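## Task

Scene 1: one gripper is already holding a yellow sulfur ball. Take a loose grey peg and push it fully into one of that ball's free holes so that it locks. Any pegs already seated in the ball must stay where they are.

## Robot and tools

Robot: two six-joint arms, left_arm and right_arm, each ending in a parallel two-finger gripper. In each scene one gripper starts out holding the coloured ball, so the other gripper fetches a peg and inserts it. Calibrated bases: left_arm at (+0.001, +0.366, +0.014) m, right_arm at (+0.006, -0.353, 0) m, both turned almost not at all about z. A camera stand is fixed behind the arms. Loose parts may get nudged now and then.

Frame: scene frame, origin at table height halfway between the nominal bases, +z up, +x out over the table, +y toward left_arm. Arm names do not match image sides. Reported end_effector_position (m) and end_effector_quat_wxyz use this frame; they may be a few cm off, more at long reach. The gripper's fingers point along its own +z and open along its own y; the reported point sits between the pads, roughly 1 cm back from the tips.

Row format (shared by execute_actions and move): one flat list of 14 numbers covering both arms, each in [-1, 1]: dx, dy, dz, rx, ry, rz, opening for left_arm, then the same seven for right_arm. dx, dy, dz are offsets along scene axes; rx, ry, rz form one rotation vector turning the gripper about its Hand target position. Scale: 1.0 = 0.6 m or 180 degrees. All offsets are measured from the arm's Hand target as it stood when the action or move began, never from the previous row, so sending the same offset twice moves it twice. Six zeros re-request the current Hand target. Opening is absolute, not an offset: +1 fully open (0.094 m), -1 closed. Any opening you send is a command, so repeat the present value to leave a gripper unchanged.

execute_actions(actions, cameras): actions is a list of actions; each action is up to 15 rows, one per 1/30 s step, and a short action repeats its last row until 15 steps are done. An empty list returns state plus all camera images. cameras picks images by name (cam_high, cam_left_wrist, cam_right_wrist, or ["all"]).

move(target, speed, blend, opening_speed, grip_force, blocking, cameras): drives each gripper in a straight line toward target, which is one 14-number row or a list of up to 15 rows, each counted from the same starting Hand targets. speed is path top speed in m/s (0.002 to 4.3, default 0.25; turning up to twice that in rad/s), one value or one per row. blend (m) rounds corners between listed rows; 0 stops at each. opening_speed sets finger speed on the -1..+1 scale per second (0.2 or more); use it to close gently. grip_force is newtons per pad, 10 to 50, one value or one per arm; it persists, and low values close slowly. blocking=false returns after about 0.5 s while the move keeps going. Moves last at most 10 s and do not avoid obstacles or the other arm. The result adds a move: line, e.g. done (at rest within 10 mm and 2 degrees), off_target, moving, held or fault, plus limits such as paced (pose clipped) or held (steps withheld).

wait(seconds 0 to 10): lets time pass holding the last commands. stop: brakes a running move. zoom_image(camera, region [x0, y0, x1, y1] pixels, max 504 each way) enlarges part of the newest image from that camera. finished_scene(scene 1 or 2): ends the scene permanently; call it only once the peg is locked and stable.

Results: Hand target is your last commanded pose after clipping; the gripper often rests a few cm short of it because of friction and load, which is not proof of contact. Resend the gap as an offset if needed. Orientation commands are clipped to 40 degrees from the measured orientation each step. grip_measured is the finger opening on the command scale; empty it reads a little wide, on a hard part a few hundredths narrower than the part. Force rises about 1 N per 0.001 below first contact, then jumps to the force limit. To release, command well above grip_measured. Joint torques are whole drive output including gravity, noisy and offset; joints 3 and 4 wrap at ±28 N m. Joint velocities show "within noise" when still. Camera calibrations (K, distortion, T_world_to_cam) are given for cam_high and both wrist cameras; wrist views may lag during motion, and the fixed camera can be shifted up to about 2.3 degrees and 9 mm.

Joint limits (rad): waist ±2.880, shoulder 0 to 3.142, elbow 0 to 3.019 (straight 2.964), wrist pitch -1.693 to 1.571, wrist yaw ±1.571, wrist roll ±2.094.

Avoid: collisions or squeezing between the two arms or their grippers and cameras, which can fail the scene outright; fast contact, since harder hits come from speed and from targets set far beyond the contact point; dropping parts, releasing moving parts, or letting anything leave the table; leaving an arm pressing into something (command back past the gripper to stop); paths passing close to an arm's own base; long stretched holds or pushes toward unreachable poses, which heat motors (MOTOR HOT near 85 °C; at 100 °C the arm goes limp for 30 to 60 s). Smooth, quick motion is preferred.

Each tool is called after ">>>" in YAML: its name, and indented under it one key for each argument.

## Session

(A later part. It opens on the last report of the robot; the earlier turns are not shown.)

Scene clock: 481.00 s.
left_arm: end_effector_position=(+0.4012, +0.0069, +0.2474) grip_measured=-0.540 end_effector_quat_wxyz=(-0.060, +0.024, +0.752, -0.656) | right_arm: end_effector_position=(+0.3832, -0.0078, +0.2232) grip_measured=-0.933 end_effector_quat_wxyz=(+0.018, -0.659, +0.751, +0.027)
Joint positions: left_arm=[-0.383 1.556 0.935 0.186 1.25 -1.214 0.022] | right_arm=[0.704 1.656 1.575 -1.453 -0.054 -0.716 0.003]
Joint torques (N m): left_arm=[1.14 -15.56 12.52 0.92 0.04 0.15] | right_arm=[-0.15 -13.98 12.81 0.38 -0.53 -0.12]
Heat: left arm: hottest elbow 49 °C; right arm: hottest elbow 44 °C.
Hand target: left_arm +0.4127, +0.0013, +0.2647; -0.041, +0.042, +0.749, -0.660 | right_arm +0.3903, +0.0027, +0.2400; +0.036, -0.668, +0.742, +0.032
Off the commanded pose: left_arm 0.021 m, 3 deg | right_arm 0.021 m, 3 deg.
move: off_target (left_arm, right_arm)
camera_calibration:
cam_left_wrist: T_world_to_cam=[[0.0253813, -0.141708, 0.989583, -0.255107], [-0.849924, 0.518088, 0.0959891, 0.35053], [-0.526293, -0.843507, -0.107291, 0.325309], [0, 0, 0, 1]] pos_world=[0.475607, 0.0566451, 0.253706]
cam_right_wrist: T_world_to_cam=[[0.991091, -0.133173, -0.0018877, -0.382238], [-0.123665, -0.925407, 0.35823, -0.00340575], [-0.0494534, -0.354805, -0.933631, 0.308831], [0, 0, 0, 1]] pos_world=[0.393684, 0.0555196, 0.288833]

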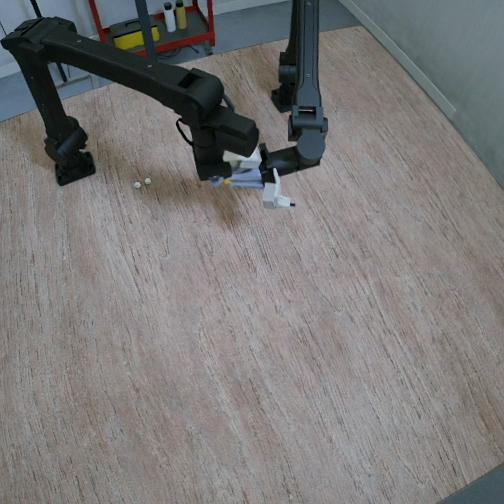

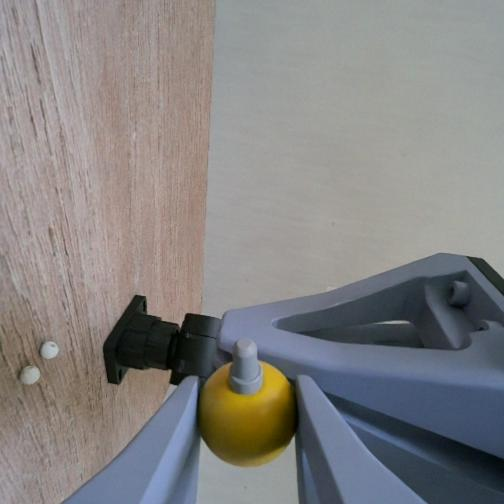

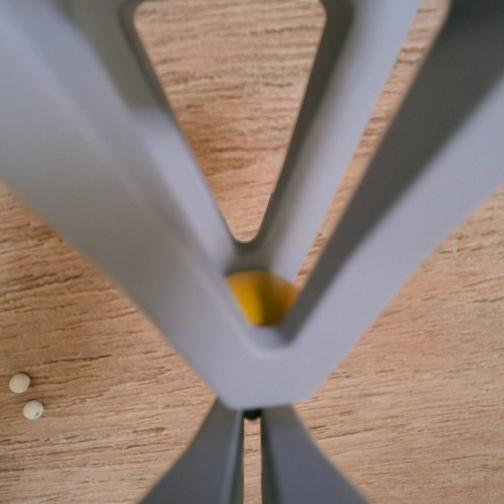

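>>> move:
  target: [0,0,0,0,0,0,-0.682579,0.001,0.02,0.001,0,0,0,-1]
  speed: 0.03
  cameras: []

>>> move:
  target: [0,-0.02,0,0,0,0,-0.682579,0.001,0.01,0.001,0,0,0,-1]
  speed: 0.03
  cameras: ["all"]

Scene clock: 483.30 s.
left_arm: end_effector_position=(+0.4012, +0.0069, +0.2473) grip_measured=-0.540 end_effector_quat_wxyz=(-0.061, +0.024, +0.753, -0.655) | right_arm: end_effector_position=(+0.3859, -0.0057, +0.2225) grip_measured=-0.933 end_effector_quat_wxyz=(+0.012, -0.659, +0.752, +0.027)
Joint positions: left_arm=[-0.383 1.556 0.935 0.184 1.249 -1.214 0.022] | right_arm=[0.704 1.672 1.593 -1.467 -0.054 -0.717 0.003]
Joint torques (N m): left_arm=[1.08 -15.44 12.41 0.92 0.07 0.15] | right_arm=[1.44 -13.8 13.57 0.73 -0.52 0.01]
Heat: left arm: hottest elbow 49 °C; right arm: hottest elbow 44 °C.
Hand target: left_arm +0.4126, +0.0013, +0.2647; -0.041, +0.042, +0.749, -0.660 | right_arm +0.3910, +0.0146, +0.2404; +0.036, -0.668, +0.742, +0.032
Off the commanded pose: left_arm 0.022 m, 3 deg | right_arm 0.028 m, 3 deg.
move: off_target (left_arm, right_arm)
No camera images: "cameras" was empty.

Scene clock: 484.13 s.
left_arm: end_effector_position=(+0.4037, +0.0068, +0.2462) grip_measured=-0.540 end_effector_quat_wxyz=(-0.055, +0.019, +0.755, -0.653) | right_arm: end_effector_position=(+0.3881, -0.0051, +0.2215) grip_measured=-0.933 end_effector_quat_wxyz=(+0.008, -0.658, +0.752, +0.024)
Joint positions: left_arm=[-0.383 1.556 0.935 0.184 1.234 -1.214 0.022] | right_arm=[0.704 1.683 1.605 -1.476 -0.049 -0.715 0.003]
Joint torques (N m): left_arm=[-0.56 -14.8 13.19 1.95 -0.11 -0.07] | right_arm=[1.67 -13.74 14.01 0.91 -0.73 0.08]
Heat: left arm: hottest elbow 49 °C; right arm: hottest elbow 44 °C.
Hand target: left_arm +0.4126, -0.0107, +0.2647; -0.041, +0.042, +0.749, -0.660 | right_arm +0.3916, +0.0206, +0.2413; +0.036, -0.668, +0.742, +0.032
Off the commanded pose: left_arm 0.027 m, 3 deg | right_arm 0.032 m, 4 deg.
move: off_target (left_arm, right_arm)
camera_calibration:
cam_left_wrist: T_world_to_cam=[[0.0258144, -0.147912, 0.988664, -0.253909], [-0.857517, 0.505046, 0.0979491, 0.355493], [-0.513808, -0.850324, -0.1138, 0.323022], [0, 0, 0, 1]] pos_world=[0.477367, 0.057577, 0.25297]
cam_right_wrist: T_world_to_cam=[[0.990752, -0.135304, -0.010121, -0.384741], [-0.121667, -0.918954, 0.375128, -0.00418834], [-0.0600571, -0.370427, -0.926918, 0.310919], [0, 0, 0, 1]] pos_world=[0.399346, 0.0592671, 0.285874]

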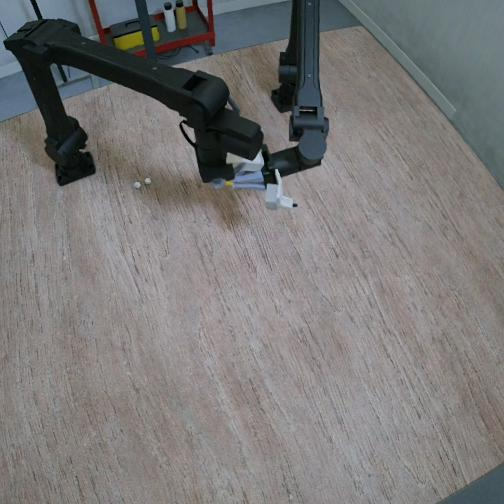

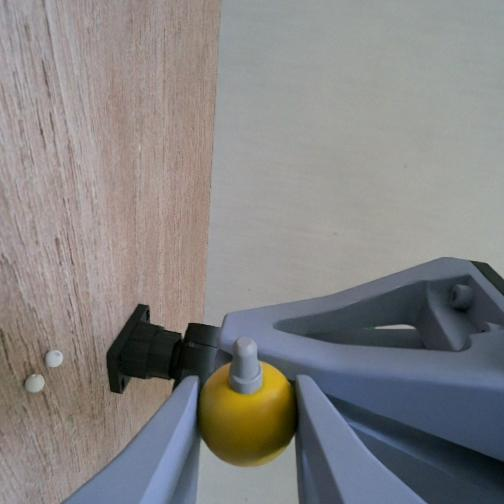

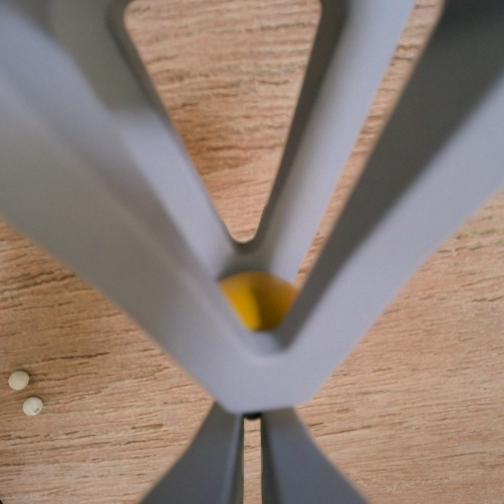

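>>> move:
  target: [-0.01,-0.02,0,0,0,0,-0.682579,0.0,0.02,0.002,0,0,0,-1]
  speed: 0.03
  cameras: []

>>> move:
  target: [-0.01,-0.02,0,0,0,0,-0.682579,0.0,0.02,0.002,0,0,0,-1]
  speed: 0.03
  cameras: ["all"]

Scene clock: 486.37 s.
left_arm: end_effector_position=(+0.4081, +0.0052, +0.2481) grip_measured=-0.540 end_effector_quat_wxyz=(-0.045, +0.013, +0.755, -0.654) | right_arm: end_effector_position=(+0.3915, -0.0055, +0.2231) grip_measured=-0.933 end_effector_quat_wxyz=(+0.002, -0.652, +0.758, +0.017)
Joint positions: left_arm=[-0.385 1.556 0.935 0.213 1.211 -1.238 0.022] | right_arm=[0.704 1.698 1.628 -1.497 -0.034 -0.699 0.003]
Joint torques (N m): left_arm=[-2.37 -14.8 12.67 2.14 -0.27 -0.1] | right_arm=[3.43 -13.86 14.34 1.46 -1.23 0.08]
Heat: left arm: hottest elbow 49 °C; right arm: hottest elbow 44 °C.
Hand target: left_arm +0.4066, -0.0228, +0.2647; -0.041, +0.042, +0.749, -0.660 | right_arm +0.3915, +0.0325, +0.2423; +0.036, -0.668, +0.742, +0.032
Off the commanded pose: left_arm 0.033 m, 3 deg | right_arm 0.043 m, 5 deg.
move: off_target (left_arm, right_arm)
No camera images: "cameras" was empty.

Scene clock: 487.00 s.
left_arm: end_effector_position=(+0.4068, -0.0016, +0.2471) grip_measured=-0.540 end_effector_quat_wxyz=(-0.041, +0.013, +0.756, -0.653) | right_arm: end_effector_position=(+0.3916, -0.0134, +0.2208) grip_measured=-0.933 end_effector_quat_wxyz=(-0.008, -0.649, +0.761, +0.013)
Joint positions: left_arm=[-0.401 1.558 0.935 0.225 1.189 -1.244 0.022] | right_arm=[0.695 1.698 1.622 -1.511 -0.026 -0.699 0.003]
Joint torques (N m): left_arm=[-1.96 -15.09 12.26 1.99 0.36 -0.11] | right_arm=[0.56 -14.8 9.17 1.31 -0.49 0.07]
Heat: left arm: hottest elbow 49 °C; right arm: hottest elbow 44 °C.
Hand target: left_arm +0.4036, -0.0251, +0.2647; -0.041, +0.042, +0.749, -0.660 (not the last commanded pose) | right_arm +0.3914, -0.0055, +0.2231; +0.002, -0.652, +0.758, +0.017 (not the last commanded pose)
Off the commanded pose: left_arm 0.038 m, 4 deg | right_arm 0.062 m, 6 deg.
move: held (right_arm; a check stopped the path), off_target (left_arm; braked when a check withheld steps of right_arm); limits=held
pose unreachable (right arm): on one or more control steps of this call, first in action 0 (counted from 0), this arm could not follow its commanded pose, so it was not sent that pose on those steps. It may still have moved: this result reports where it is.
cause: moving toward the commanded pose would bring a part of the arm too close to another arm (this arm's wrist camera and the left arm's wrist (the part past joint 4), along the way the arms are being sent, or toward where that arm still pushes).
camera_calibration:
cam_left_wrist: T_world_to_cam=[[0.0171836, -0.150845, 0.988408, -0.252555], [-0.872272, 0.480934, 0.0885621, 0.370527], [-0.488718, -0.863683, -0.123314, 0.309664], [0, 0, 0, 1]] pos_world=[0.478879, 0.0511552, 0.254999]
cam_right_wrist: T_world_to_cam=[[0.98692, -0.160605, -0.0139793, -0.387364], [-0.140634, -0.900091, 0.412382, -0.0116822], [-0.0788131, -0.405022, -0.910904, 0.310766], [0, 0, 0, 1]] pos_world=[0.405147, 0.0531396, 0.282481]

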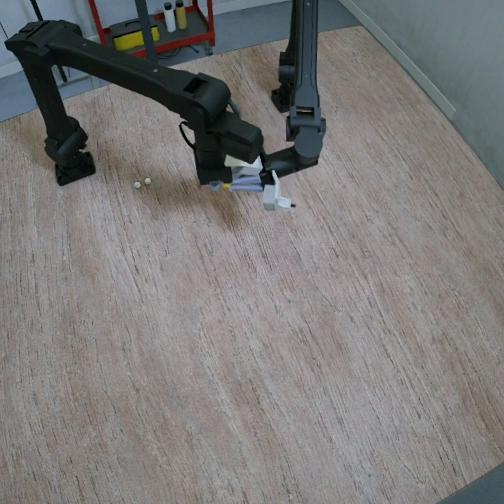

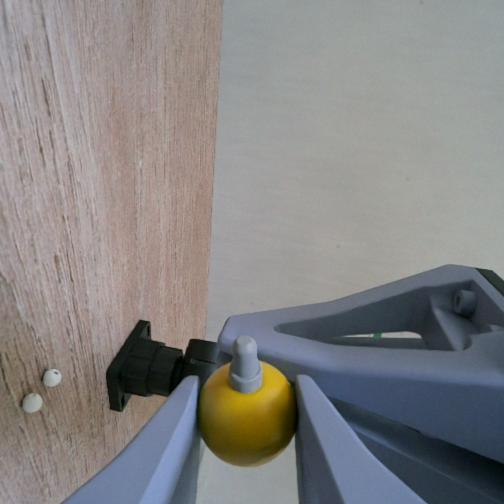

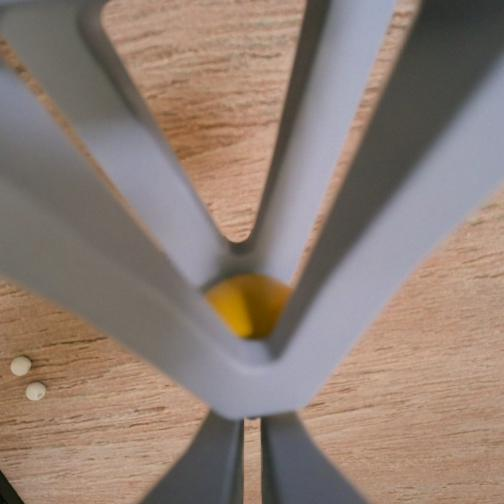

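>>> zoom_image:
  camera: "cam_right_wrist"
  region: [200, 370, 300, 470]

>>> zoom_image:
  camera: "cam_left_wrist"
  region: [190, 300, 310, 420]

Scaled by 5.040 from the camera's 504x504 image, which has a finer 720x720 frame.

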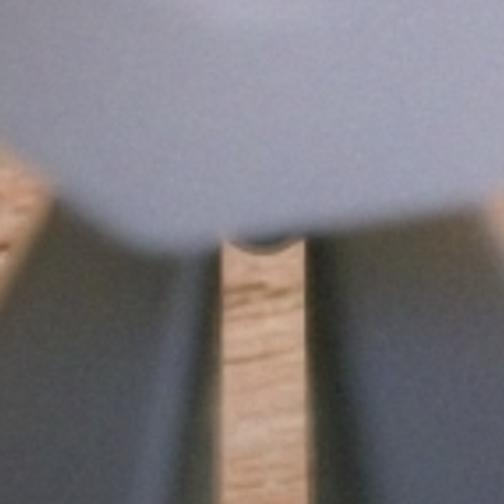

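Scaled by 4.200 from the camera's 504x504 image, which has a finer 720x720 frame.

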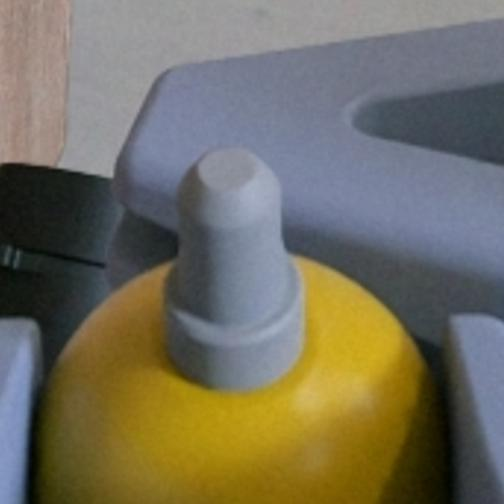

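>>> move:
  target: [0.015,0.044,0,0,0,0,-0.682579,-0.0018,0.0137,0.028,0.0216,-0.0104,0.014,-1]
  speed: 0.04
  cameras: ["all"]

>>> zoom_image:
  camera: "cam_right_wrist"
  region: [200, 370, 300, 470]

Scene clock: 497.13 s.
left_arm: end_effector_position=(+0.4033, +0.0060, +0.2467) grip_measured=-0.540 end_effector_quat_wxyz=(-0.056, +0.022, +0.753, -0.655) | right_arm: end_effector_position=(+0.3887, -0.0067, +0.2228) grip_measured=-0.933 end_effector_quat_wxyz=(+0.005, -0.659, +0.751, +0.030)
Joint positions: left_arm=[-0.384 1.558 0.935 0.195 1.239 -1.22 0.022] | right_arm=[0.696 1.686 1.611 -1.486 -0.061 -0.725 0.003]
Joint torques (N m): left_arm=[1.26 -15.56 12.34 0.72 0.51 0.18] | right_arm=[0.67 -16.5 9.91 1.87 -0.33 -0.06]
Heat: left arm: hottest elbow 49 °C; right arm: hottest elbow 44 °C.
Hand target: left_arm +0.4125, +0.0013, +0.2648; -0.041, +0.042, +0.749, -0.660 | right_arm +0.3903, +0.0029, +0.2400; +0.036, -0.669, +0.742, +0.032
Off the commanded pose: left_arm 0.021 m, 3 deg | right_arm 0.020 m, 4 deg.
move: off_target (left_arm, right_arm)
camera_calibration:
cam_left_wrist: T_world_to_cam=[[0.0239217, -0.143432, 0.989371, -0.253903], [-0.855174, 0.509643, 0.0945617, 0.355296], [-0.51779, -0.848346, -0.110468, 0.322973], [0, 0, 0, 1]] pos_world=[0.477146, 0.0565008, 0.253285]
cam_right_wrist: T_world_to_cam=[[0.990877, -0.132774, -0.0231043, -0.382703], [-0.114763, -0.921172, 0.371849, -0.00801608], [-0.0706549, -0.365805, -0.928006, 0.315963], [0, 0, 0, 1]] pos_world=[0.400616, 0.0573838, 0.287355]

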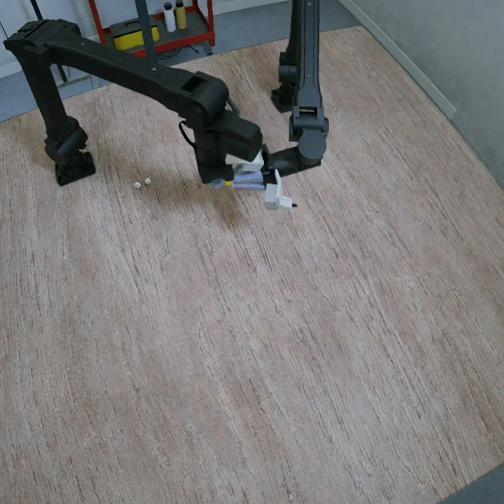

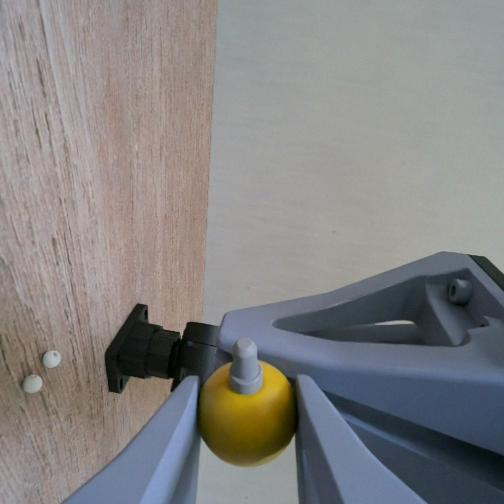

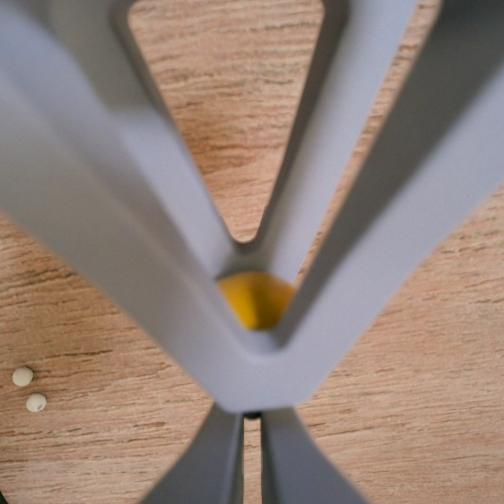

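Scaled by 5.040 from the camera's 504x504 image, which has a finer 720x720 frame.

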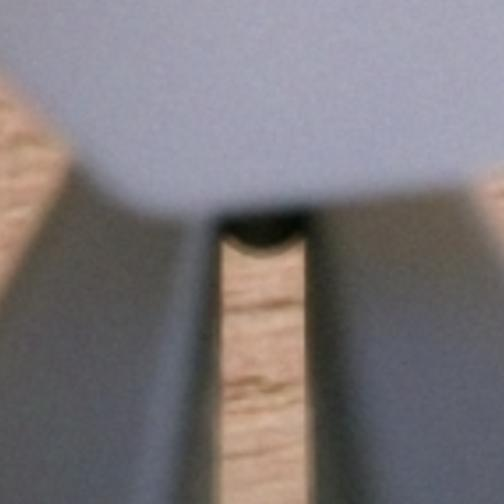

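>>> move:
  target:
    - [0,0,0,0,0,0,-0.682579,0,0,0,0,0,0,-0.8]
    - [0,0,0,0,0,0,-0.682579,0,-0.0025,0.003,0.122,0,0,-0.8]
  speed: 0.04
  opening_speed: 0.3
  cameras: ["all"]

Scene clock: 505.93 s.
left_arm: end_effector_position=(+0.4021, +0.0064, +0.2463) grip_measured=-0.540 end_effector_quat_wxyz=(-0.059, +0.024, +0.753, -0.655) | right_arm: end_effector_position=(+0.3870, -0.0008, +0.2274) grip_measured=-0.801 end_effector_quat_wxyz=(+0.140, -0.645, +0.731, +0.173)
Joint positions: left_arm=[-0.384 1.558 0.935 0.189 1.245 -1.214 0.022] | right_arm=[0.606 1.537 1.391 -1.166 -0.37 -0.774 0.009]
Joint torques (N m): left_arm=[1.2 -15.85 12.48 0.9 0.25 0.14] | right_arm=[-0.73 -14.51 9.7 1.99 -0.61 -0.02]
Heat: left arm: hottest elbow 49 °C; right arm: hottest elbow 43 °C.
Hand target: left_arm +0.4126, +0.0013, +0.2647; -0.041, +0.041, +0.749, -0.660 | right_arm +0.3904, +0.0014, +0.2418; +0.163, -0.649, +0.722, +0.173
Off the commanded pose: left_arm 0.022 m, 3 deg | right_arm 0.015 m, 3 deg.
move: off_target (left_arm, right_arm)
camera_calibration:
cam_left_wrist: T_world_to_cam=[[0.0239592, -0.143004, 0.989432, -0.253562], [-0.85185, 0.515085, 0.0950734, 0.352644], [-0.523237, -0.845126, -0.109477, 0.324604], [0, 0, 0, 1]] pos_world=[0.47632, 0.0564293, 0.252891]
cam_right_wrist: T_world_to_cam=[[0.991536, -0.116106, -0.0581068, -0.372395], [-0.117068, -0.993033, -0.0134237, 0.0839848], [-0.0561434, 0.0201126, -0.99822, 0.332954], [0, 0, 0, 1]] pos_world=[0.397768, 0.0334657, 0.31185]

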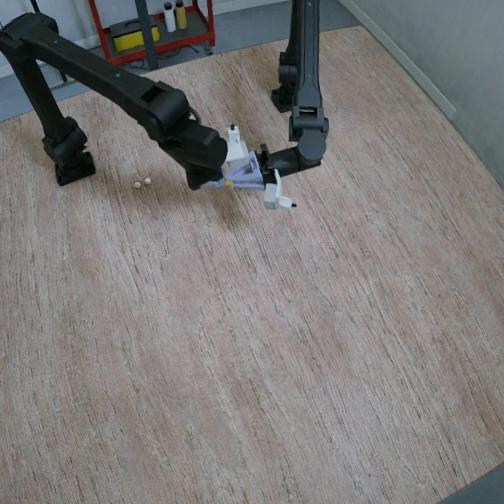

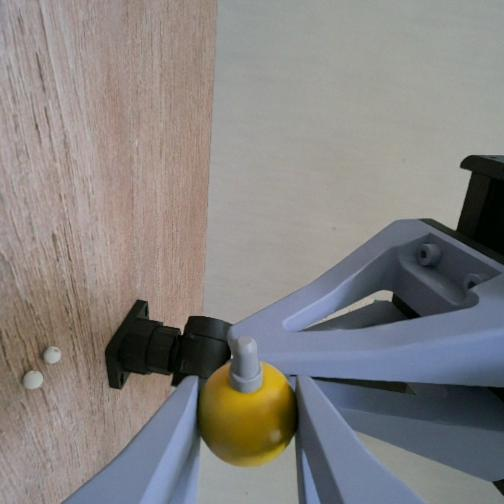

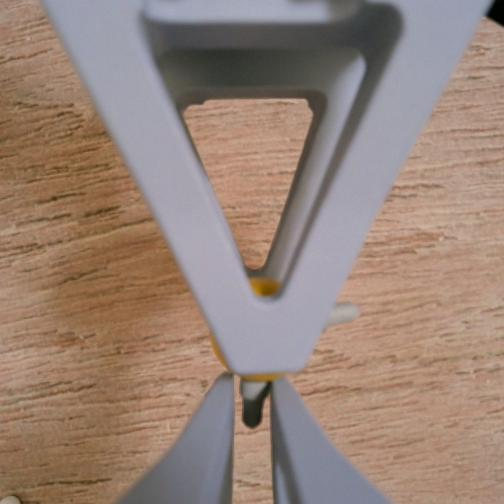

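>>> zoom_image:
  camera: "cam_right_wrist"
  region: [200, 340, 300, 440]

Scaled by 5.040 from the camera's 504x504 image, which has a finer 720x720 frame.

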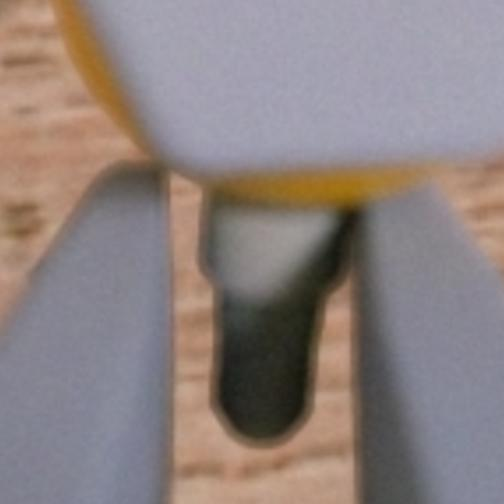

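>>> move:
  target: [0,0,0,0,0,0,-0.682579,0,-0.05,0.003,0,0,0,-0.6]
  speed: 0.06
  cameras: ["all"]

>>> zoom_image:
  camera: "cam_right_wrist"
  region: [220, 220, 330, 330]

Scene clock: 510.30 s.
left_arm: end_effector_position=(+0.4021, +0.0064, +0.2463) grip_measured=-0.540 end_effector_quat_wxyz=(-0.059, +0.024, +0.753, -0.655) | right_arm: end_effector_position=(+0.3905, -0.0259, +0.2343) grip_measured=-0.601 end_effector_quat_wxyz=(+0.155, -0.647, +0.726, +0.174)
Joint positions: left_arm=[-0.384 1.558 0.935 0.189 1.245 -1.214 0.022] | right_arm=[0.555 1.493 1.355 -1.165 -0.391 -0.829 0.019]
Joint torques (N m): left_arm=[1.32 -15.91 12.45 0.85 0.25 0.12] | right_arm=[-0.73 -13.22 9.42 1.05 -0.47 -0.04]
Heat: left arm: hottest elbow 49 °C; right arm: hottest elbow 43 °C.
Hand target: left_arm +0.4126, +0.0013, +0.2647; -0.041, +0.041, +0.749, -0.660 | right_arm +0.3904, -0.0286, +0.2436; +0.163, -0.650, +0.722, +0.173
Off the commanded pose: left_arm 0.022 m, 3 deg | right_arm 0.010 m, 1 deg.
move: off_target (left_arm)
camera_calibration:
cam_left_wrist: T_world_to_cam=[[0.0239592, -0.143004, 0.989432, -0.253562], [-0.85185, 0.515085, 0.0950734, 0.352644], [-0.523237, -0.845126, -0.109477, 0.324604], [0, 0, 0, 1]] pos_world=[0.47632, 0.0564293, 0.252891]
cam_right_wrist: T_world_to_cam=[[0.992984, -0.11139, -0.0396759, -0.383137], [-0.112877, -0.992903, -0.0374587, 0.0635598], [-0.0352218, 0.0416744, -0.99851, 0.333049], [0, 0, 0, 1]] pos_world=[0.399354, 0.00655155, 0.319732]

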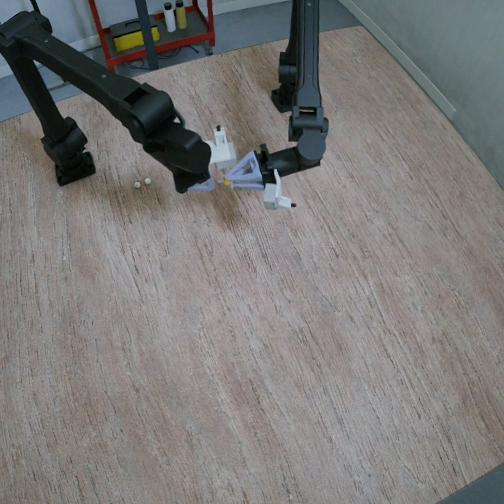

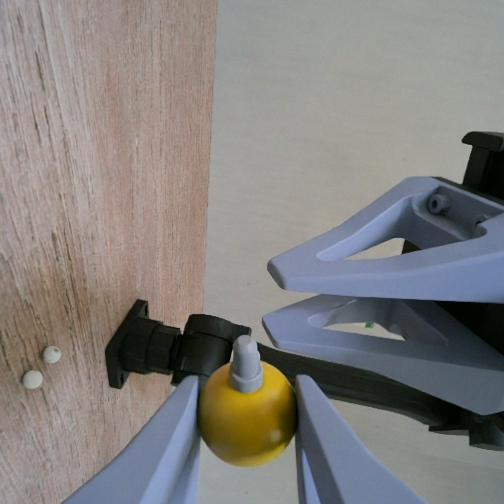

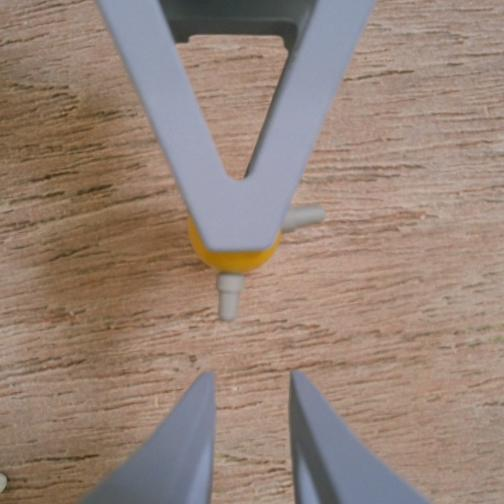

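Scaled by 4.582 from the camera's 504x504 image, which has a finer 720x720 frame.

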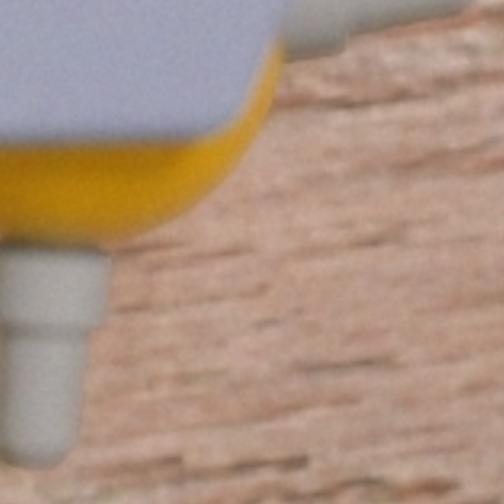

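>>> zoom_image:
  camera: "cam_right_wrist"
  region: [190, 255, 270, 335]

>>> zoom_image:
  camera: "cam_right_wrist"
  region: [260, 180, 340, 260]

Scaled by 6.300 from the camera's 504x504 image, which has a finer 720x720 frame.

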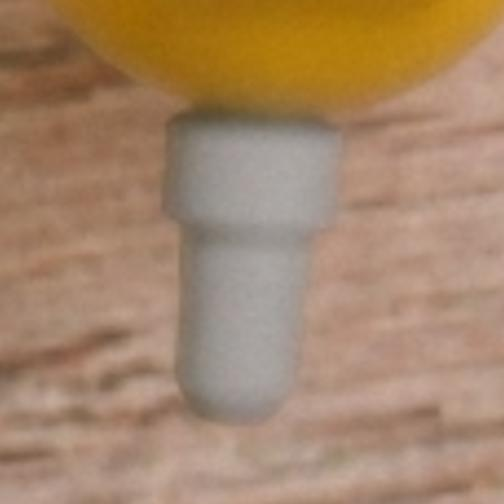

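Scaled by 6.300 from the camera's 504x504 image, which has a finer 720x720 frame.

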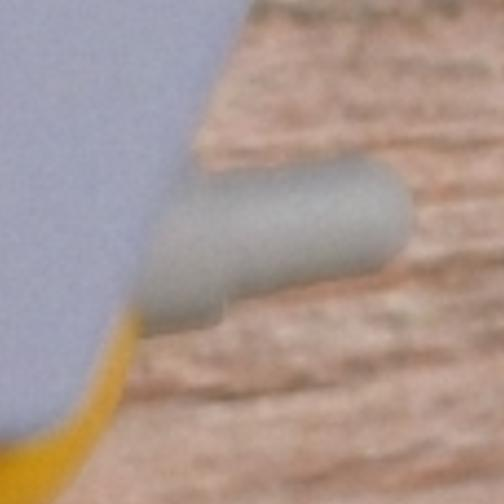

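>>> move:
  target: [0,0,0,0,0,0,-0.682579,-0.01,0.02,-0.016,0,0,-0.0155,-0.6]
  speed: 0.06
  cameras: ["cam_right_wrist"]

Scene clock: 527.57 s.
left_arm: end_effector_position=(+0.4021, +0.0064, +0.2463) grip_measured=-0.540 end_effector_quat_wxyz=(-0.059, +0.024, +0.753, -0.655) | right_arm: end_effector_position=(+0.3839, -0.0203, +0.2234) grip_measured=-0.601 end_effector_quat_wxyz=(+0.152, -0.632, +0.740, +0.171)
Joint positions: left_arm=[-0.384 1.558 0.935 0.189 1.245 -1.214 0.022] | right_arm=[0.578 1.487 1.321 -1.126 -0.371 -0.765 0.019]
Joint torques (N m): left_arm=[1.26 -15.85 12.46 0.83 0.23 0.12] | right_arm=[0.21 -13.27 9.4 1.91 -0.28 0.14]
Heat: left arm: hottest elbow 50 °C; right arm: hottest elbow 42 °C.
Hand target: left_arm +0.4126, +0.0013, +0.2647; -0.041, +0.041, +0.749, -0.660 | right_arm +0.3843, -0.0167, +0.2340; +0.167, -0.632, +0.738, +0.169
Off the commanded pose: left_arm 0.022 m, 3 deg | right_arm 0.011 m, 2 deg.
move: off_target (left_arm, right_arm)
camera_calibration:
cam_right_wrist: T_world_to_cam=[[0.987386, -0.150941, -0.0478149, -0.373143], [-0.15235, -0.987948, -0.0273361, 0.0810167], [-0.0431125, 0.0342759, -0.998482, 0.324458], [0, 0, 0, 1]] pos_world=[0.394767, 0.0125967, 0.308339]
Images, in order (width x height): cam_right_wrist 504x504.

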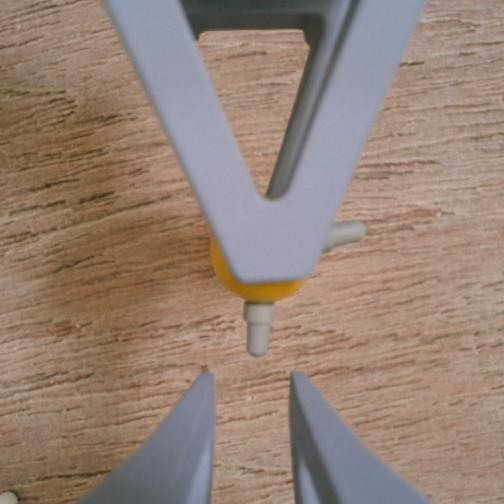

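>>> move:
  target: [0,0,0,0,0,0,-0.682579,0.0067,0.029,0.004,0,0,0,-0.6]
  speed: 0.05
  cameras: ["cam_right_wrist"]

Scene clock: 531.43 s.
left_arm: end_effector_position=(+0.4020, +0.0064, +0.2462) grip_measured=-0.540 end_effector_quat_wxyz=(-0.059, +0.023, +0.753, -0.655) | right_arm: end_effector_position=(+0.3777, -0.0120, +0.2196) grip_measured=-0.601 end_effector_quat_wxyz=(+0.145, -0.631, +0.743, +0.170)
Joint positions: left_arm=[-0.384 1.558 0.935 0.188 1.245 -1.214 0.022] | right_arm=[0.601 1.494 1.321 -1.124 -0.362 -0.738 0.019]
Joint torques (N m): left_arm=[1.44 -15.62 12.45 0.92 0.26 0.12] | right_arm=[0.26 -11.46 12.66 1.87 -0.32 0.15]
Heat: left arm: hottest elbow 50 °C; right arm: hottest elbow 42 °C.
Hand target: left_arm +0.4126, +0.0013, +0.2648; -0.041, +0.042, +0.749, -0.660 | right_arm +0.3883, +0.0008, +0.2364; +0.167, -0.632, +0.738, +0.169
Off the commanded pose: left_arm 0.022 m, 3 deg | right_arm 0.024 m, 3 deg.
move: off_target (left_arm, right_arm)
camera_calibration:
cam_right_wrist: T_world_to_cam=[[0.986376, -0.154361, -0.0568853, -0.363669], [-0.155454, -0.987725, -0.0152968, 0.08661], [-0.0538258, 0.0239314, -0.998264, 0.324073], [0, 0, 0, 1]] pos_world=[0.389622, 0.0216549, 0.304148]
Images, in order (width x height): cam_right_wrist 504x504.

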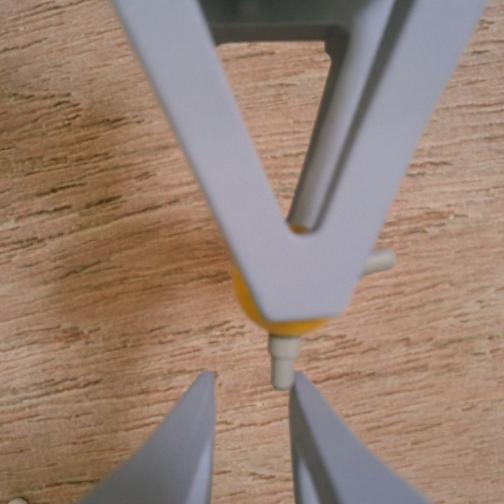

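>>> move:
  target: [0,0,0,0,0,0,-0.682579,0.014,-0.006,0.006,0,0,0,-0.6]
  speed: 0.05
  cameras: ["cam_right_wrist"]

Scene clock: 533.47 s.
left_arm: end_effector_position=(+0.4020, +0.0064, +0.2462) grip_measured=-0.540 end_effector_quat_wxyz=(-0.059, +0.023, +0.753, -0.655) | right_arm: end_effector_position=(+0.3812, -0.0093, +0.2198) grip_measured=-0.601 end_effector_quat_wxyz=(+0.145, -0.631, +0.743, +0.171)
Joint positions: left_arm=[-0.384 1.558 0.935 0.188 1.245 -1.214 0.022] | right_arm=[0.601 1.505 1.333 -1.124 -0.363 -0.738 0.019]
Joint torques (N m): left_arm=[1.08 -15.85 12.45 0.88 0.23 0.14] | right_arm=[-0.91 -11.75 13.5 1.06 -0.46 0]
Heat: left arm: hottest elbow 50 °C; right arm: hottest elbow 42 °C.
Hand target: left_arm +0.4126, +0.0013, +0.2648; -0.041, +0.042, +0.749, -0.660 | right_arm +0.3968, -0.0028, +0.2400; +0.167, -0.632, +0.738, +0.169
Off the commanded pose: left_arm 0.022 m, 3 deg | right_arm 0.026 m, 3 deg.
move: off_target (left_arm, right_arm)
camera_calibration:
cam_right_wrist: T_world_to_cam=[[0.986366, -0.154365, -0.05704, -0.366657], [-0.155548, -0.987684, -0.0168911, 0.0902522], [-0.0537301, 0.0255332, -0.998229, 0.32431], [0, 0, 0, 1]] pos_world=[0.393122, 0.024261, 0.304346]
Images, in order (width x height): cam_right_wrist 504x504.

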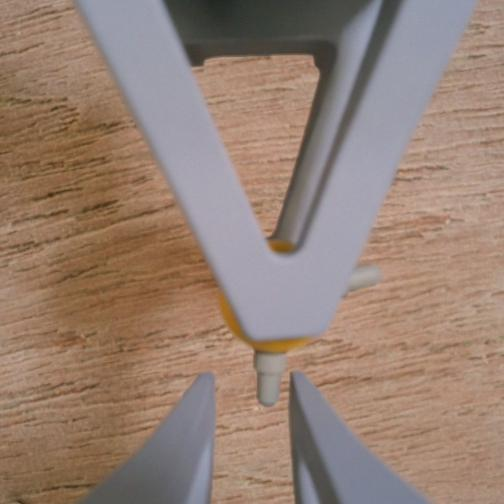

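>>> move:
  target: [0,0,0,0,0,0,-0.682579,0.009,0.005,0.005,0,0,0,-0.6]
  speed: 0.05
  cameras: ["cam_right_wrist"]

Scene clock: 535.67 s.
left_arm: end_effector_position=(+0.4020, +0.0064, +0.2462) grip_measured=-0.540 end_effector_quat_wxyz=(-0.059, +0.023, +0.753, -0.655) | right_arm: end_effector_position=(+0.3874, -0.0058, +0.2226) grip_measured=-0.601 end_effector_quat_wxyz=(+0.147, -0.631, +0.743, +0.171)
Joint positions: left_arm=[-0.384 1.558 0.935 0.188 1.245 -1.214 0.022] | right_arm=[0.6 1.52 1.357 -1.13 -0.363 -0.738 0.019]
Joint torques (N m): left_arm=[1.08 -15.85 12.46 0.87 0.24 0.14] | right_arm=[-0.85 -11.87 13.61 0.91 -0.44 0]
Heat: left arm: hottest elbow 50 °C; right arm: hottest elbow 42 °C.
Hand target: left_arm +0.4126, +0.0013, +0.2648; -0.041, +0.042, +0.749, -0.660 | right_arm +0.4022, +0.0001, +0.2428; +0.167, -0.632, +0.738, +0.169
Off the commanded pose: left_arm 0.022 m, 3 deg | right_arm 0.026 m, 2 deg.
move: off_target (left_arm, right_arm)
camera_calibration:
cam_right_wrist: T_world_to_cam=[[0.986268, -0.155591, -0.0553808, -0.372441], [-0.156842, -0.987441, -0.0189921, 0.0956722], [-0.0517303, 0.0274173, -0.998285, 0.326614], [0, 0, 0, 1]] pos_world=[0.399228, 0.0275675, 0.307244]
Images, in order (width x height): cam_right_wrist 504x504.

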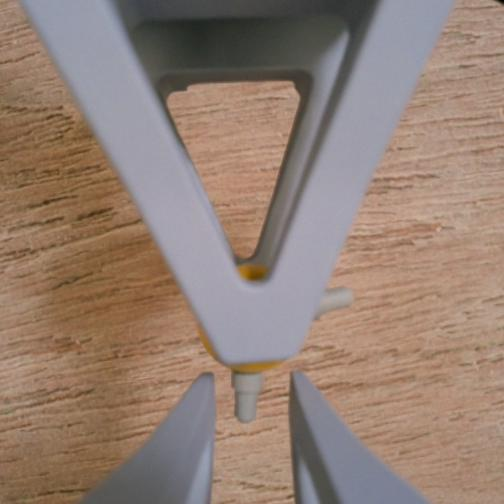

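>>> move:
  target: [0,0,0,0,0,0,-0.682579,-0.007,-0.014,0,0,0,0,-0.6]
  speed: 0.05
  cameras: ["cam_right_wrist"]

Scene clock: 539.10 s.
left_arm: end_effector_position=(+0.4020, +0.0064, +0.2462) grip_measured=-0.540 end_effector_quat_wxyz=(-0.059, +0.023, +0.753, -0.655) | right_arm: end_effector_position=(+0.3903, -0.0089, +0.2230) grip_measured=-0.601 end_effector_quat_wxyz=(+0.148, -0.630, +0.743, +0.171)
Joint positions: left_arm=[-0.384 1.558 0.935 0.188 1.245 -1.214 0.022] | right_arm=[0.591 1.52 1.358 -1.131 -0.366 -0.745 0.019]
Joint torques (N m): left_arm=[1.08 -15.85 12.38 0.9 0.25 0.13] | right_arm=[-0.91 -13.57 11.71 0.85 -0.46 -0.02]
Heat: left arm: hottest elbow 50 °C; right arm: hottest elbow 43 °C.
Hand target: left_arm +0.4126, +0.0013, +0.2648; -0.041, +0.042, +0.749, -0.660 | right_arm +0.3981, -0.0083, +0.2429; +0.167, -0.632, +0.738, +0.169
Off the commanded pose: left_arm 0.022 m, 3 deg | right_arm 0.021 m, 2 deg.
move: off_target (left_arm, right_arm)
camera_calibration:
cam_right_wrist: T_world_to_cam=[[0.986066, -0.157408, -0.0538246, -0.376045], [-0.158747, -0.987084, -0.0215522, 0.0944159], [-0.0497369, 0.0297964, -0.998318, 0.326497], [0, 0, 0, 1]] pos_world=[0.402033, 0.0242754, 0.307742]
Images, in order (width x height): cam_right_wrist 504x504.

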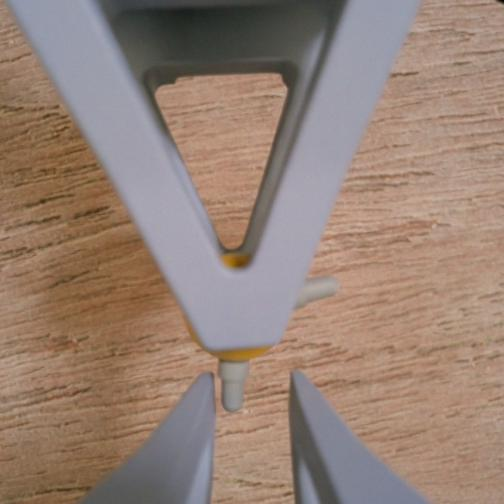

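>>> move:
  target: [0,0,0,0,0,0,-0.682579,-0.0115,0.003,0,0,0,0,-0.6]
  speed: 0.05
  cameras: ["cam_right_wrist"]

Scene clock: 541.00 s.
left_arm: end_effector_position=(+0.4020, +0.0064, +0.2462) grip_measured=-0.540 end_effector_quat_wxyz=(-0.059, +0.023, +0.753, -0.655) | right_arm: end_effector_position=(+0.3897, -0.0093, +0.2272) grip_measured=-0.601 end_effector_quat_wxyz=(+0.152, -0.630, +0.742, +0.170)
Joint positions: left_arm=[-0.384 1.558 0.935 0.188 1.245 -1.214 0.022] | right_arm=[0.591 1.512 1.358 -1.131 -0.367 -0.746 0.019]
Joint torques (N m): left_arm=[0.97 -15.85 12.4 0.9 0.24 0.12] | right_arm=[-0.09 -13.51 10.65 1.1 -0.32 0.08]
Heat: left arm: hottest elbow 50 °C; right arm: hottest elbow 43 °C.
Hand target: left_arm +0.4126, +0.0013, +0.2648; -0.041, +0.042, +0.749, -0.660 | right_arm +0.3911, -0.0064, +0.2430; +0.167, -0.632, +0.738, +0.169
Off the commanded pose: left_arm 0.022 m, 3 deg | right_arm 0.016 m, 2 deg.
move: off_target (left_arm, right_arm)
camera_calibration:
cam_right_wrist: T_world_to_cam=[[0.986553, -0.156332, -0.047681, -0.376831], [-0.157758, -0.987088, -0.0277594, 0.0949816], [-0.0427256, 0.0349081, -0.998477, 0.327969], [0, 0, 0, 1]] pos_world=[0.400761, 0.0233957, 0.312138]
Images, in order (width x height): cam_right_wrist 504x504.

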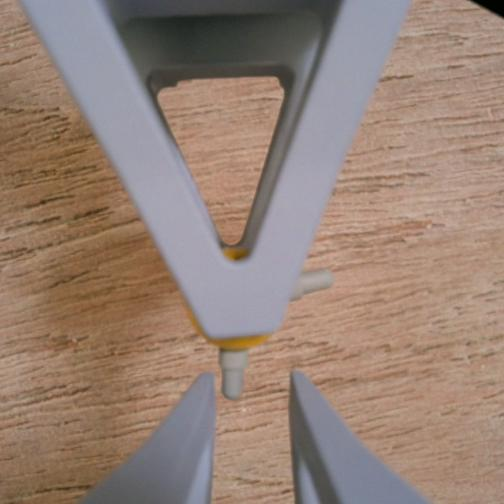

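>>> move:
  target: [0,0,0,0,0,0,-0.682579,-0.008,0.0025,-0.006,0,0,0,-0.6]
  speed: 0.05
  cameras: ["cam_right_wrist"]

Scene clock: 545.40 s.
left_arm: end_effector_position=(+0.4020, +0.0064, +0.2462) grip_measured=-0.540 end_effector_quat_wxyz=(-0.059, +0.023, +0.753, -0.655) | right_arm: end_effector_position=(+0.3874, -0.0090, +0.2289) grip_measured=-0.601 end_effector_quat_wxyz=(+0.154, -0.631, +0.741, +0.170)
Joint positions: left_arm=[-0.384 1.558 0.935 0.188 1.245 -1.214 0.022] | right_arm=[0.594 1.505 1.355 -1.131 -0.365 -0.745 0.019]
Joint torques (N m): left_arm=[1.14 -15.85 12.42 0.94 0.25 0.13] | right_arm=[0.32 -13.51 9.48 1.74 -0.29 0.15]
Heat: left arm: hottest elbow 50 °C; right arm: hottest elbow 43 °C.
Hand target: left_arm +0.4126, +0.0013, +0.2648; -0.041, +0.042, +0.749, -0.660 | right_arm +0.3862, -0.0049, +0.2394; +0.167, -0.632, +0.738, +0.169
Off the commanded pose: left_arm 0.022 m, 3 deg | right_arm 0.011 m, 2 deg.
move: off_target (left_arm, right_arm)
camera_calibration:
cam_right_wrist: T_world_to_cam=[[0.987008, -0.154269, -0.0449105, -0.375246], [-0.155661, -0.987375, -0.029325, 0.0945884], [-0.0398196, 0.0359348, -0.998561, 0.32849], [0, 0, 0, 1]] pos_world=[0.398175, 0.023701, 0.313938]
Images, in order (width x height): cam_right_wrist 504x504.

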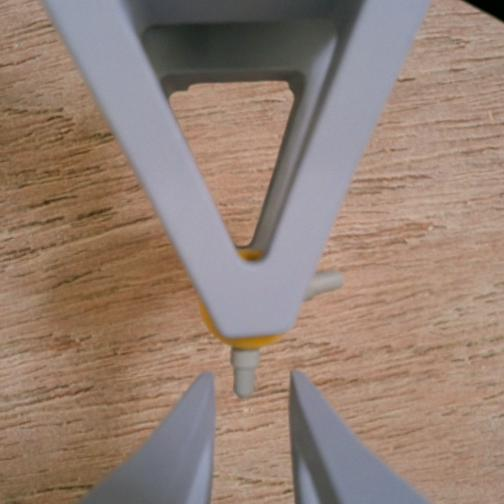

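>>> move:
  target: [0,0,0,0,0,0,-0.682579,-0.003,0.003,-0.01,0,0,0,-0.6]
  speed: 0.05
  cameras: ["cam_right_wrist"]

Scene clock: 547.03 s.
left_arm: end_effector_position=(+0.4020, +0.0064, +0.2462) grip_measured=-0.540 end_effector_quat_wxyz=(-0.059, +0.023, +0.753, -0.655) | right_arm: end_effector_position=(+0.3847, -0.0078, +0.2233) grip_measured=-0.601 end_effector_quat_wxyz=(+0.152, -0.632, +0.741, +0.170)
Joint positions: left_arm=[-0.384 1.558 0.935 0.188 1.245 -1.214 0.022] | right_arm=[0.599 1.505 1.34 -1.117 -0.364 -0.74 0.019]
Joint torques (N m): left_arm=[1.2 -15.68 12.45 0.85 0.23 0.12] | right_arm=[0.5 -13.39 9.44 1.94 -0.28 0.16]
Heat: left arm: hottest elbow 50 °C; right arm: hottest elbow 43 °C.
Hand target: left_arm +0.4126, +0.0013, +0.2648; -0.041, +0.042, +0.749, -0.660 | right_arm +0.3845, -0.0032, +0.2335; +0.167, -0.632, +0.738, +0.169
Off the commanded pose: left_arm 0.022 m, 3 deg | right_arm 0.011 m, 2 deg.
move: off_target (left_arm, right_arm)
camera_calibration:
cam_right_wrist: T_world_to_cam=[[0.987057, -0.153482, -0.0465002, -0.372374], [-0.15485, -0.987558, -0.0273972, 0.0944011], [-0.0417167, 0.0342431, -0.998543, 0.32354], [0, 0, 0, 1]] pos_world=[0.395669, 0.024995, 0.30834]
Images, in order (width x height): cam_right_wrist 504x504.

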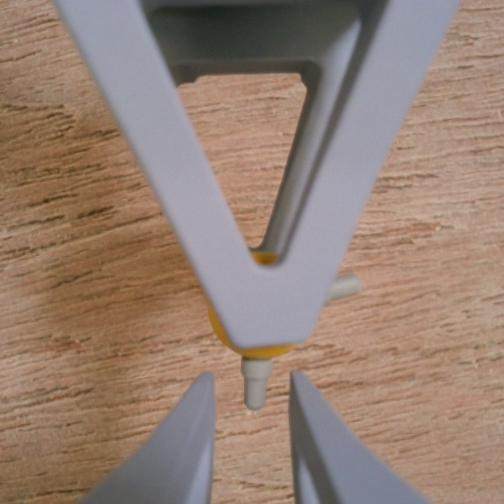

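>>> move:
  target: [0,0,0,0,0,0,-0.682579,0,0,0,0,0,0,-1]
  opening_speed: 0.25
  cameras: ["cam_right_wrist","cam_left_wrist"]

Scene clock: 549.60 s.
left_arm: end_effector_position=(+0.4020, +0.0064, +0.2462) grip_measured=-0.540 end_effector_quat_wxyz=(-0.059, +0.023, +0.753, -0.655) | right_arm: end_effector_position=(+0.3850, -0.0078, +0.2233) grip_measured=-0.943 end_effector_quat_wxyz=(+0.152, -0.631, +0.742, +0.170)
Joint positions: left_arm=[-0.384 1.558 0.935 0.188 1.245 -1.214 0.022] | right_arm=[0.599 1.505 1.34 -1.116 -0.363 -0.738 0.003]
Joint torques (N m): left_arm=[0.91 -15.74 12.41 0.87 0.25 0.11] | right_arm=[0.32 -13.8 9.39 1.91 -0.31 0.13]
Heat: left arm: hottest elbow 50 °C; right arm: hottest elbow 43 °C.
Hand target: left_arm +0.4126, +0.0013, +0.2648; -0.041, +0.042, +0.749, -0.660 | right_arm +0.3845, -0.0032, +0.2335; +0.167, -0.632, +0.738, +0.169
Off the commanded pose: left_arm 0.022 m, 3 deg | right_arm 0.011 m, 2 deg.
move: off_target (left_arm, right_arm)
camera_calibration:
cam_left_wrist: T_world_to_cam=[[0.024725, -0.143264, 0.989376, -0.253699], [-0.851747, 0.515108, 0.0958744, 0.352325], [-0.52337, -0.845068, -0.109289, 0.324543], [0, 0, 0, 1]] pos_world=[0.47622, 0.0564294, 0.252694]
cam_right_wrist: T_world_to_cam=[[0.986761, -0.155514, -0.0460182, -0.37265], [-0.156853, -0.987251, -0.0270591, 0.0951261], [-0.0412235, 0.033919, -0.998574, 0.323376], [0, 0, 0, 1]] pos_world=[0.395968, 0.0249924, 0.30834]
Images, in order (width x height): cam_left_wrist 504x504, cam_right_wrist 504x504.

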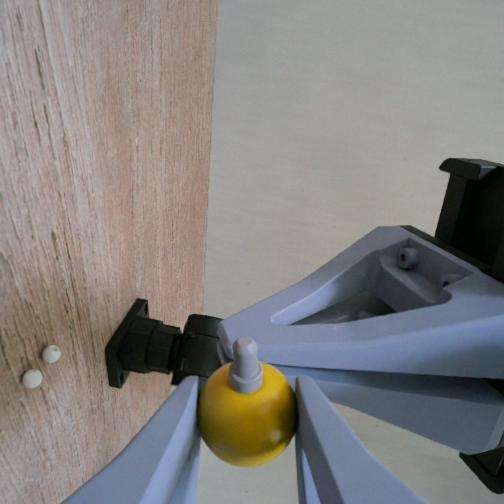

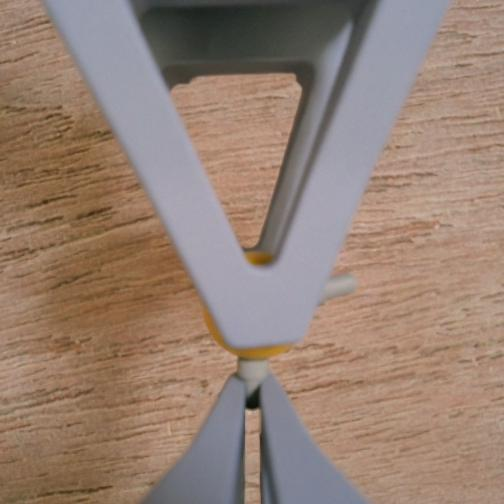

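>>> move:
  target:
    - [0,0,0,0,0,0,-0.682579,-0.0065,0.0022,0,0,0,-0.0556,-1]
    - [0,0,0,0,0,0,-0.682579,-0.0125,0.0055,0,0,0,-0.1111,-1]
    - [0,0,0,0,0,0,-0.682579,-0.0178,0.0097,0,0,0,-0.1667,-1]
    - [0,0,0,0,0,0,-0.682579,-0.0223,0.0148,0,0,0,-0.2222,-1]
  speed: 0.05
  blend: [0.003,0.003,0.003,0]
  cameras: ["all"]

Scene clock: 561.37 s.
left_arm: end_effector_position=(+0.4020, +0.0064, +0.2462) grip_measured=-0.540 end_effector_quat_wxyz=(-0.058, +0.025, +0.753, -0.655) | right_arm: end_effector_position=(+0.3723, +0.0000, +0.2235) grip_measured=-0.949 end_effector_quat_wxyz=(+0.201, -0.345, +0.912, +0.094)
Joint positions: left_arm=[-0.384 1.558 0.935 0.188 1.245 -1.21 0.022] | right_arm=[0.743 1.404 1.225 -0.945 -0.016 0.042 0.002]
Joint torques (N m): left_arm=[0.97 -15.85 12.46 0.85 0.24 0.11] | right_arm=[0.44 -12.1 9.55 2.39 -0.05 0.22]
Heat: left arm: hottest elbow 50 °C; right arm: hottest elbow 43 °C.
Hand target: left_arm +0.4126, +0.0013, +0.2648; -0.041, +0.042, +0.749, -0.660 | right_arm +0.3711, +0.0057, +0.2333; +0.214, -0.341, +0.910, +0.102
Off the commanded pose: left_arm 0.022 m, 3 deg | right_arm 0.012 m, 2 deg.
move: off_target (left_arm, right_arm)
camera_calibration:
cam_left_wrist: T_world_to_cam=[[0.020517, -0.142781, 0.989542, -0.252059], [-0.85188, 0.515583, 0.0920562, 0.353347], [-0.523334, -0.84486, -0.111054, 0.324907], [0, 0, 0, 1]] pos_world=[0.476216, 0.0563319, 0.252977]
cam_right_wrist: T_world_to_cam=[[0.660271, -0.750778, -0.0193582, -0.243251], [-0.751027, -0.660067, -0.016411, 0.319709], [-0.000456769, 0.0253742, -0.999678, 0.307834], [0, 0, 0, 1]] pos_world=[0.400862, 0.0205909, 0.308273]

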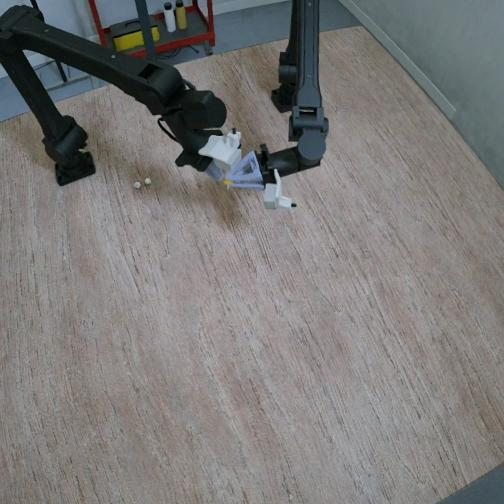

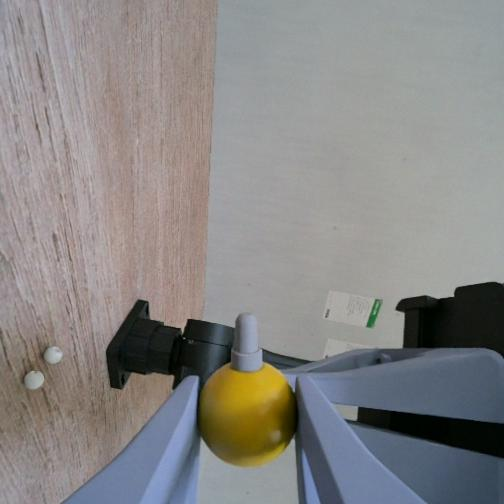

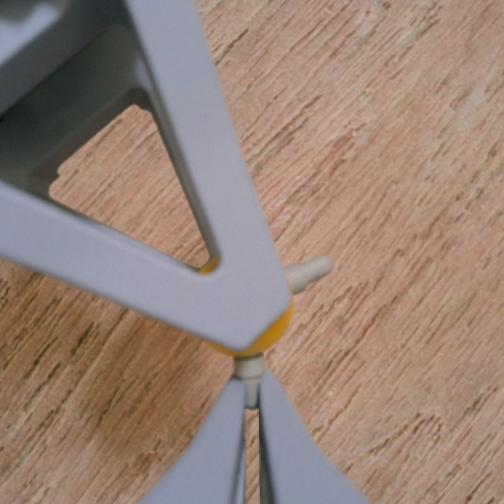

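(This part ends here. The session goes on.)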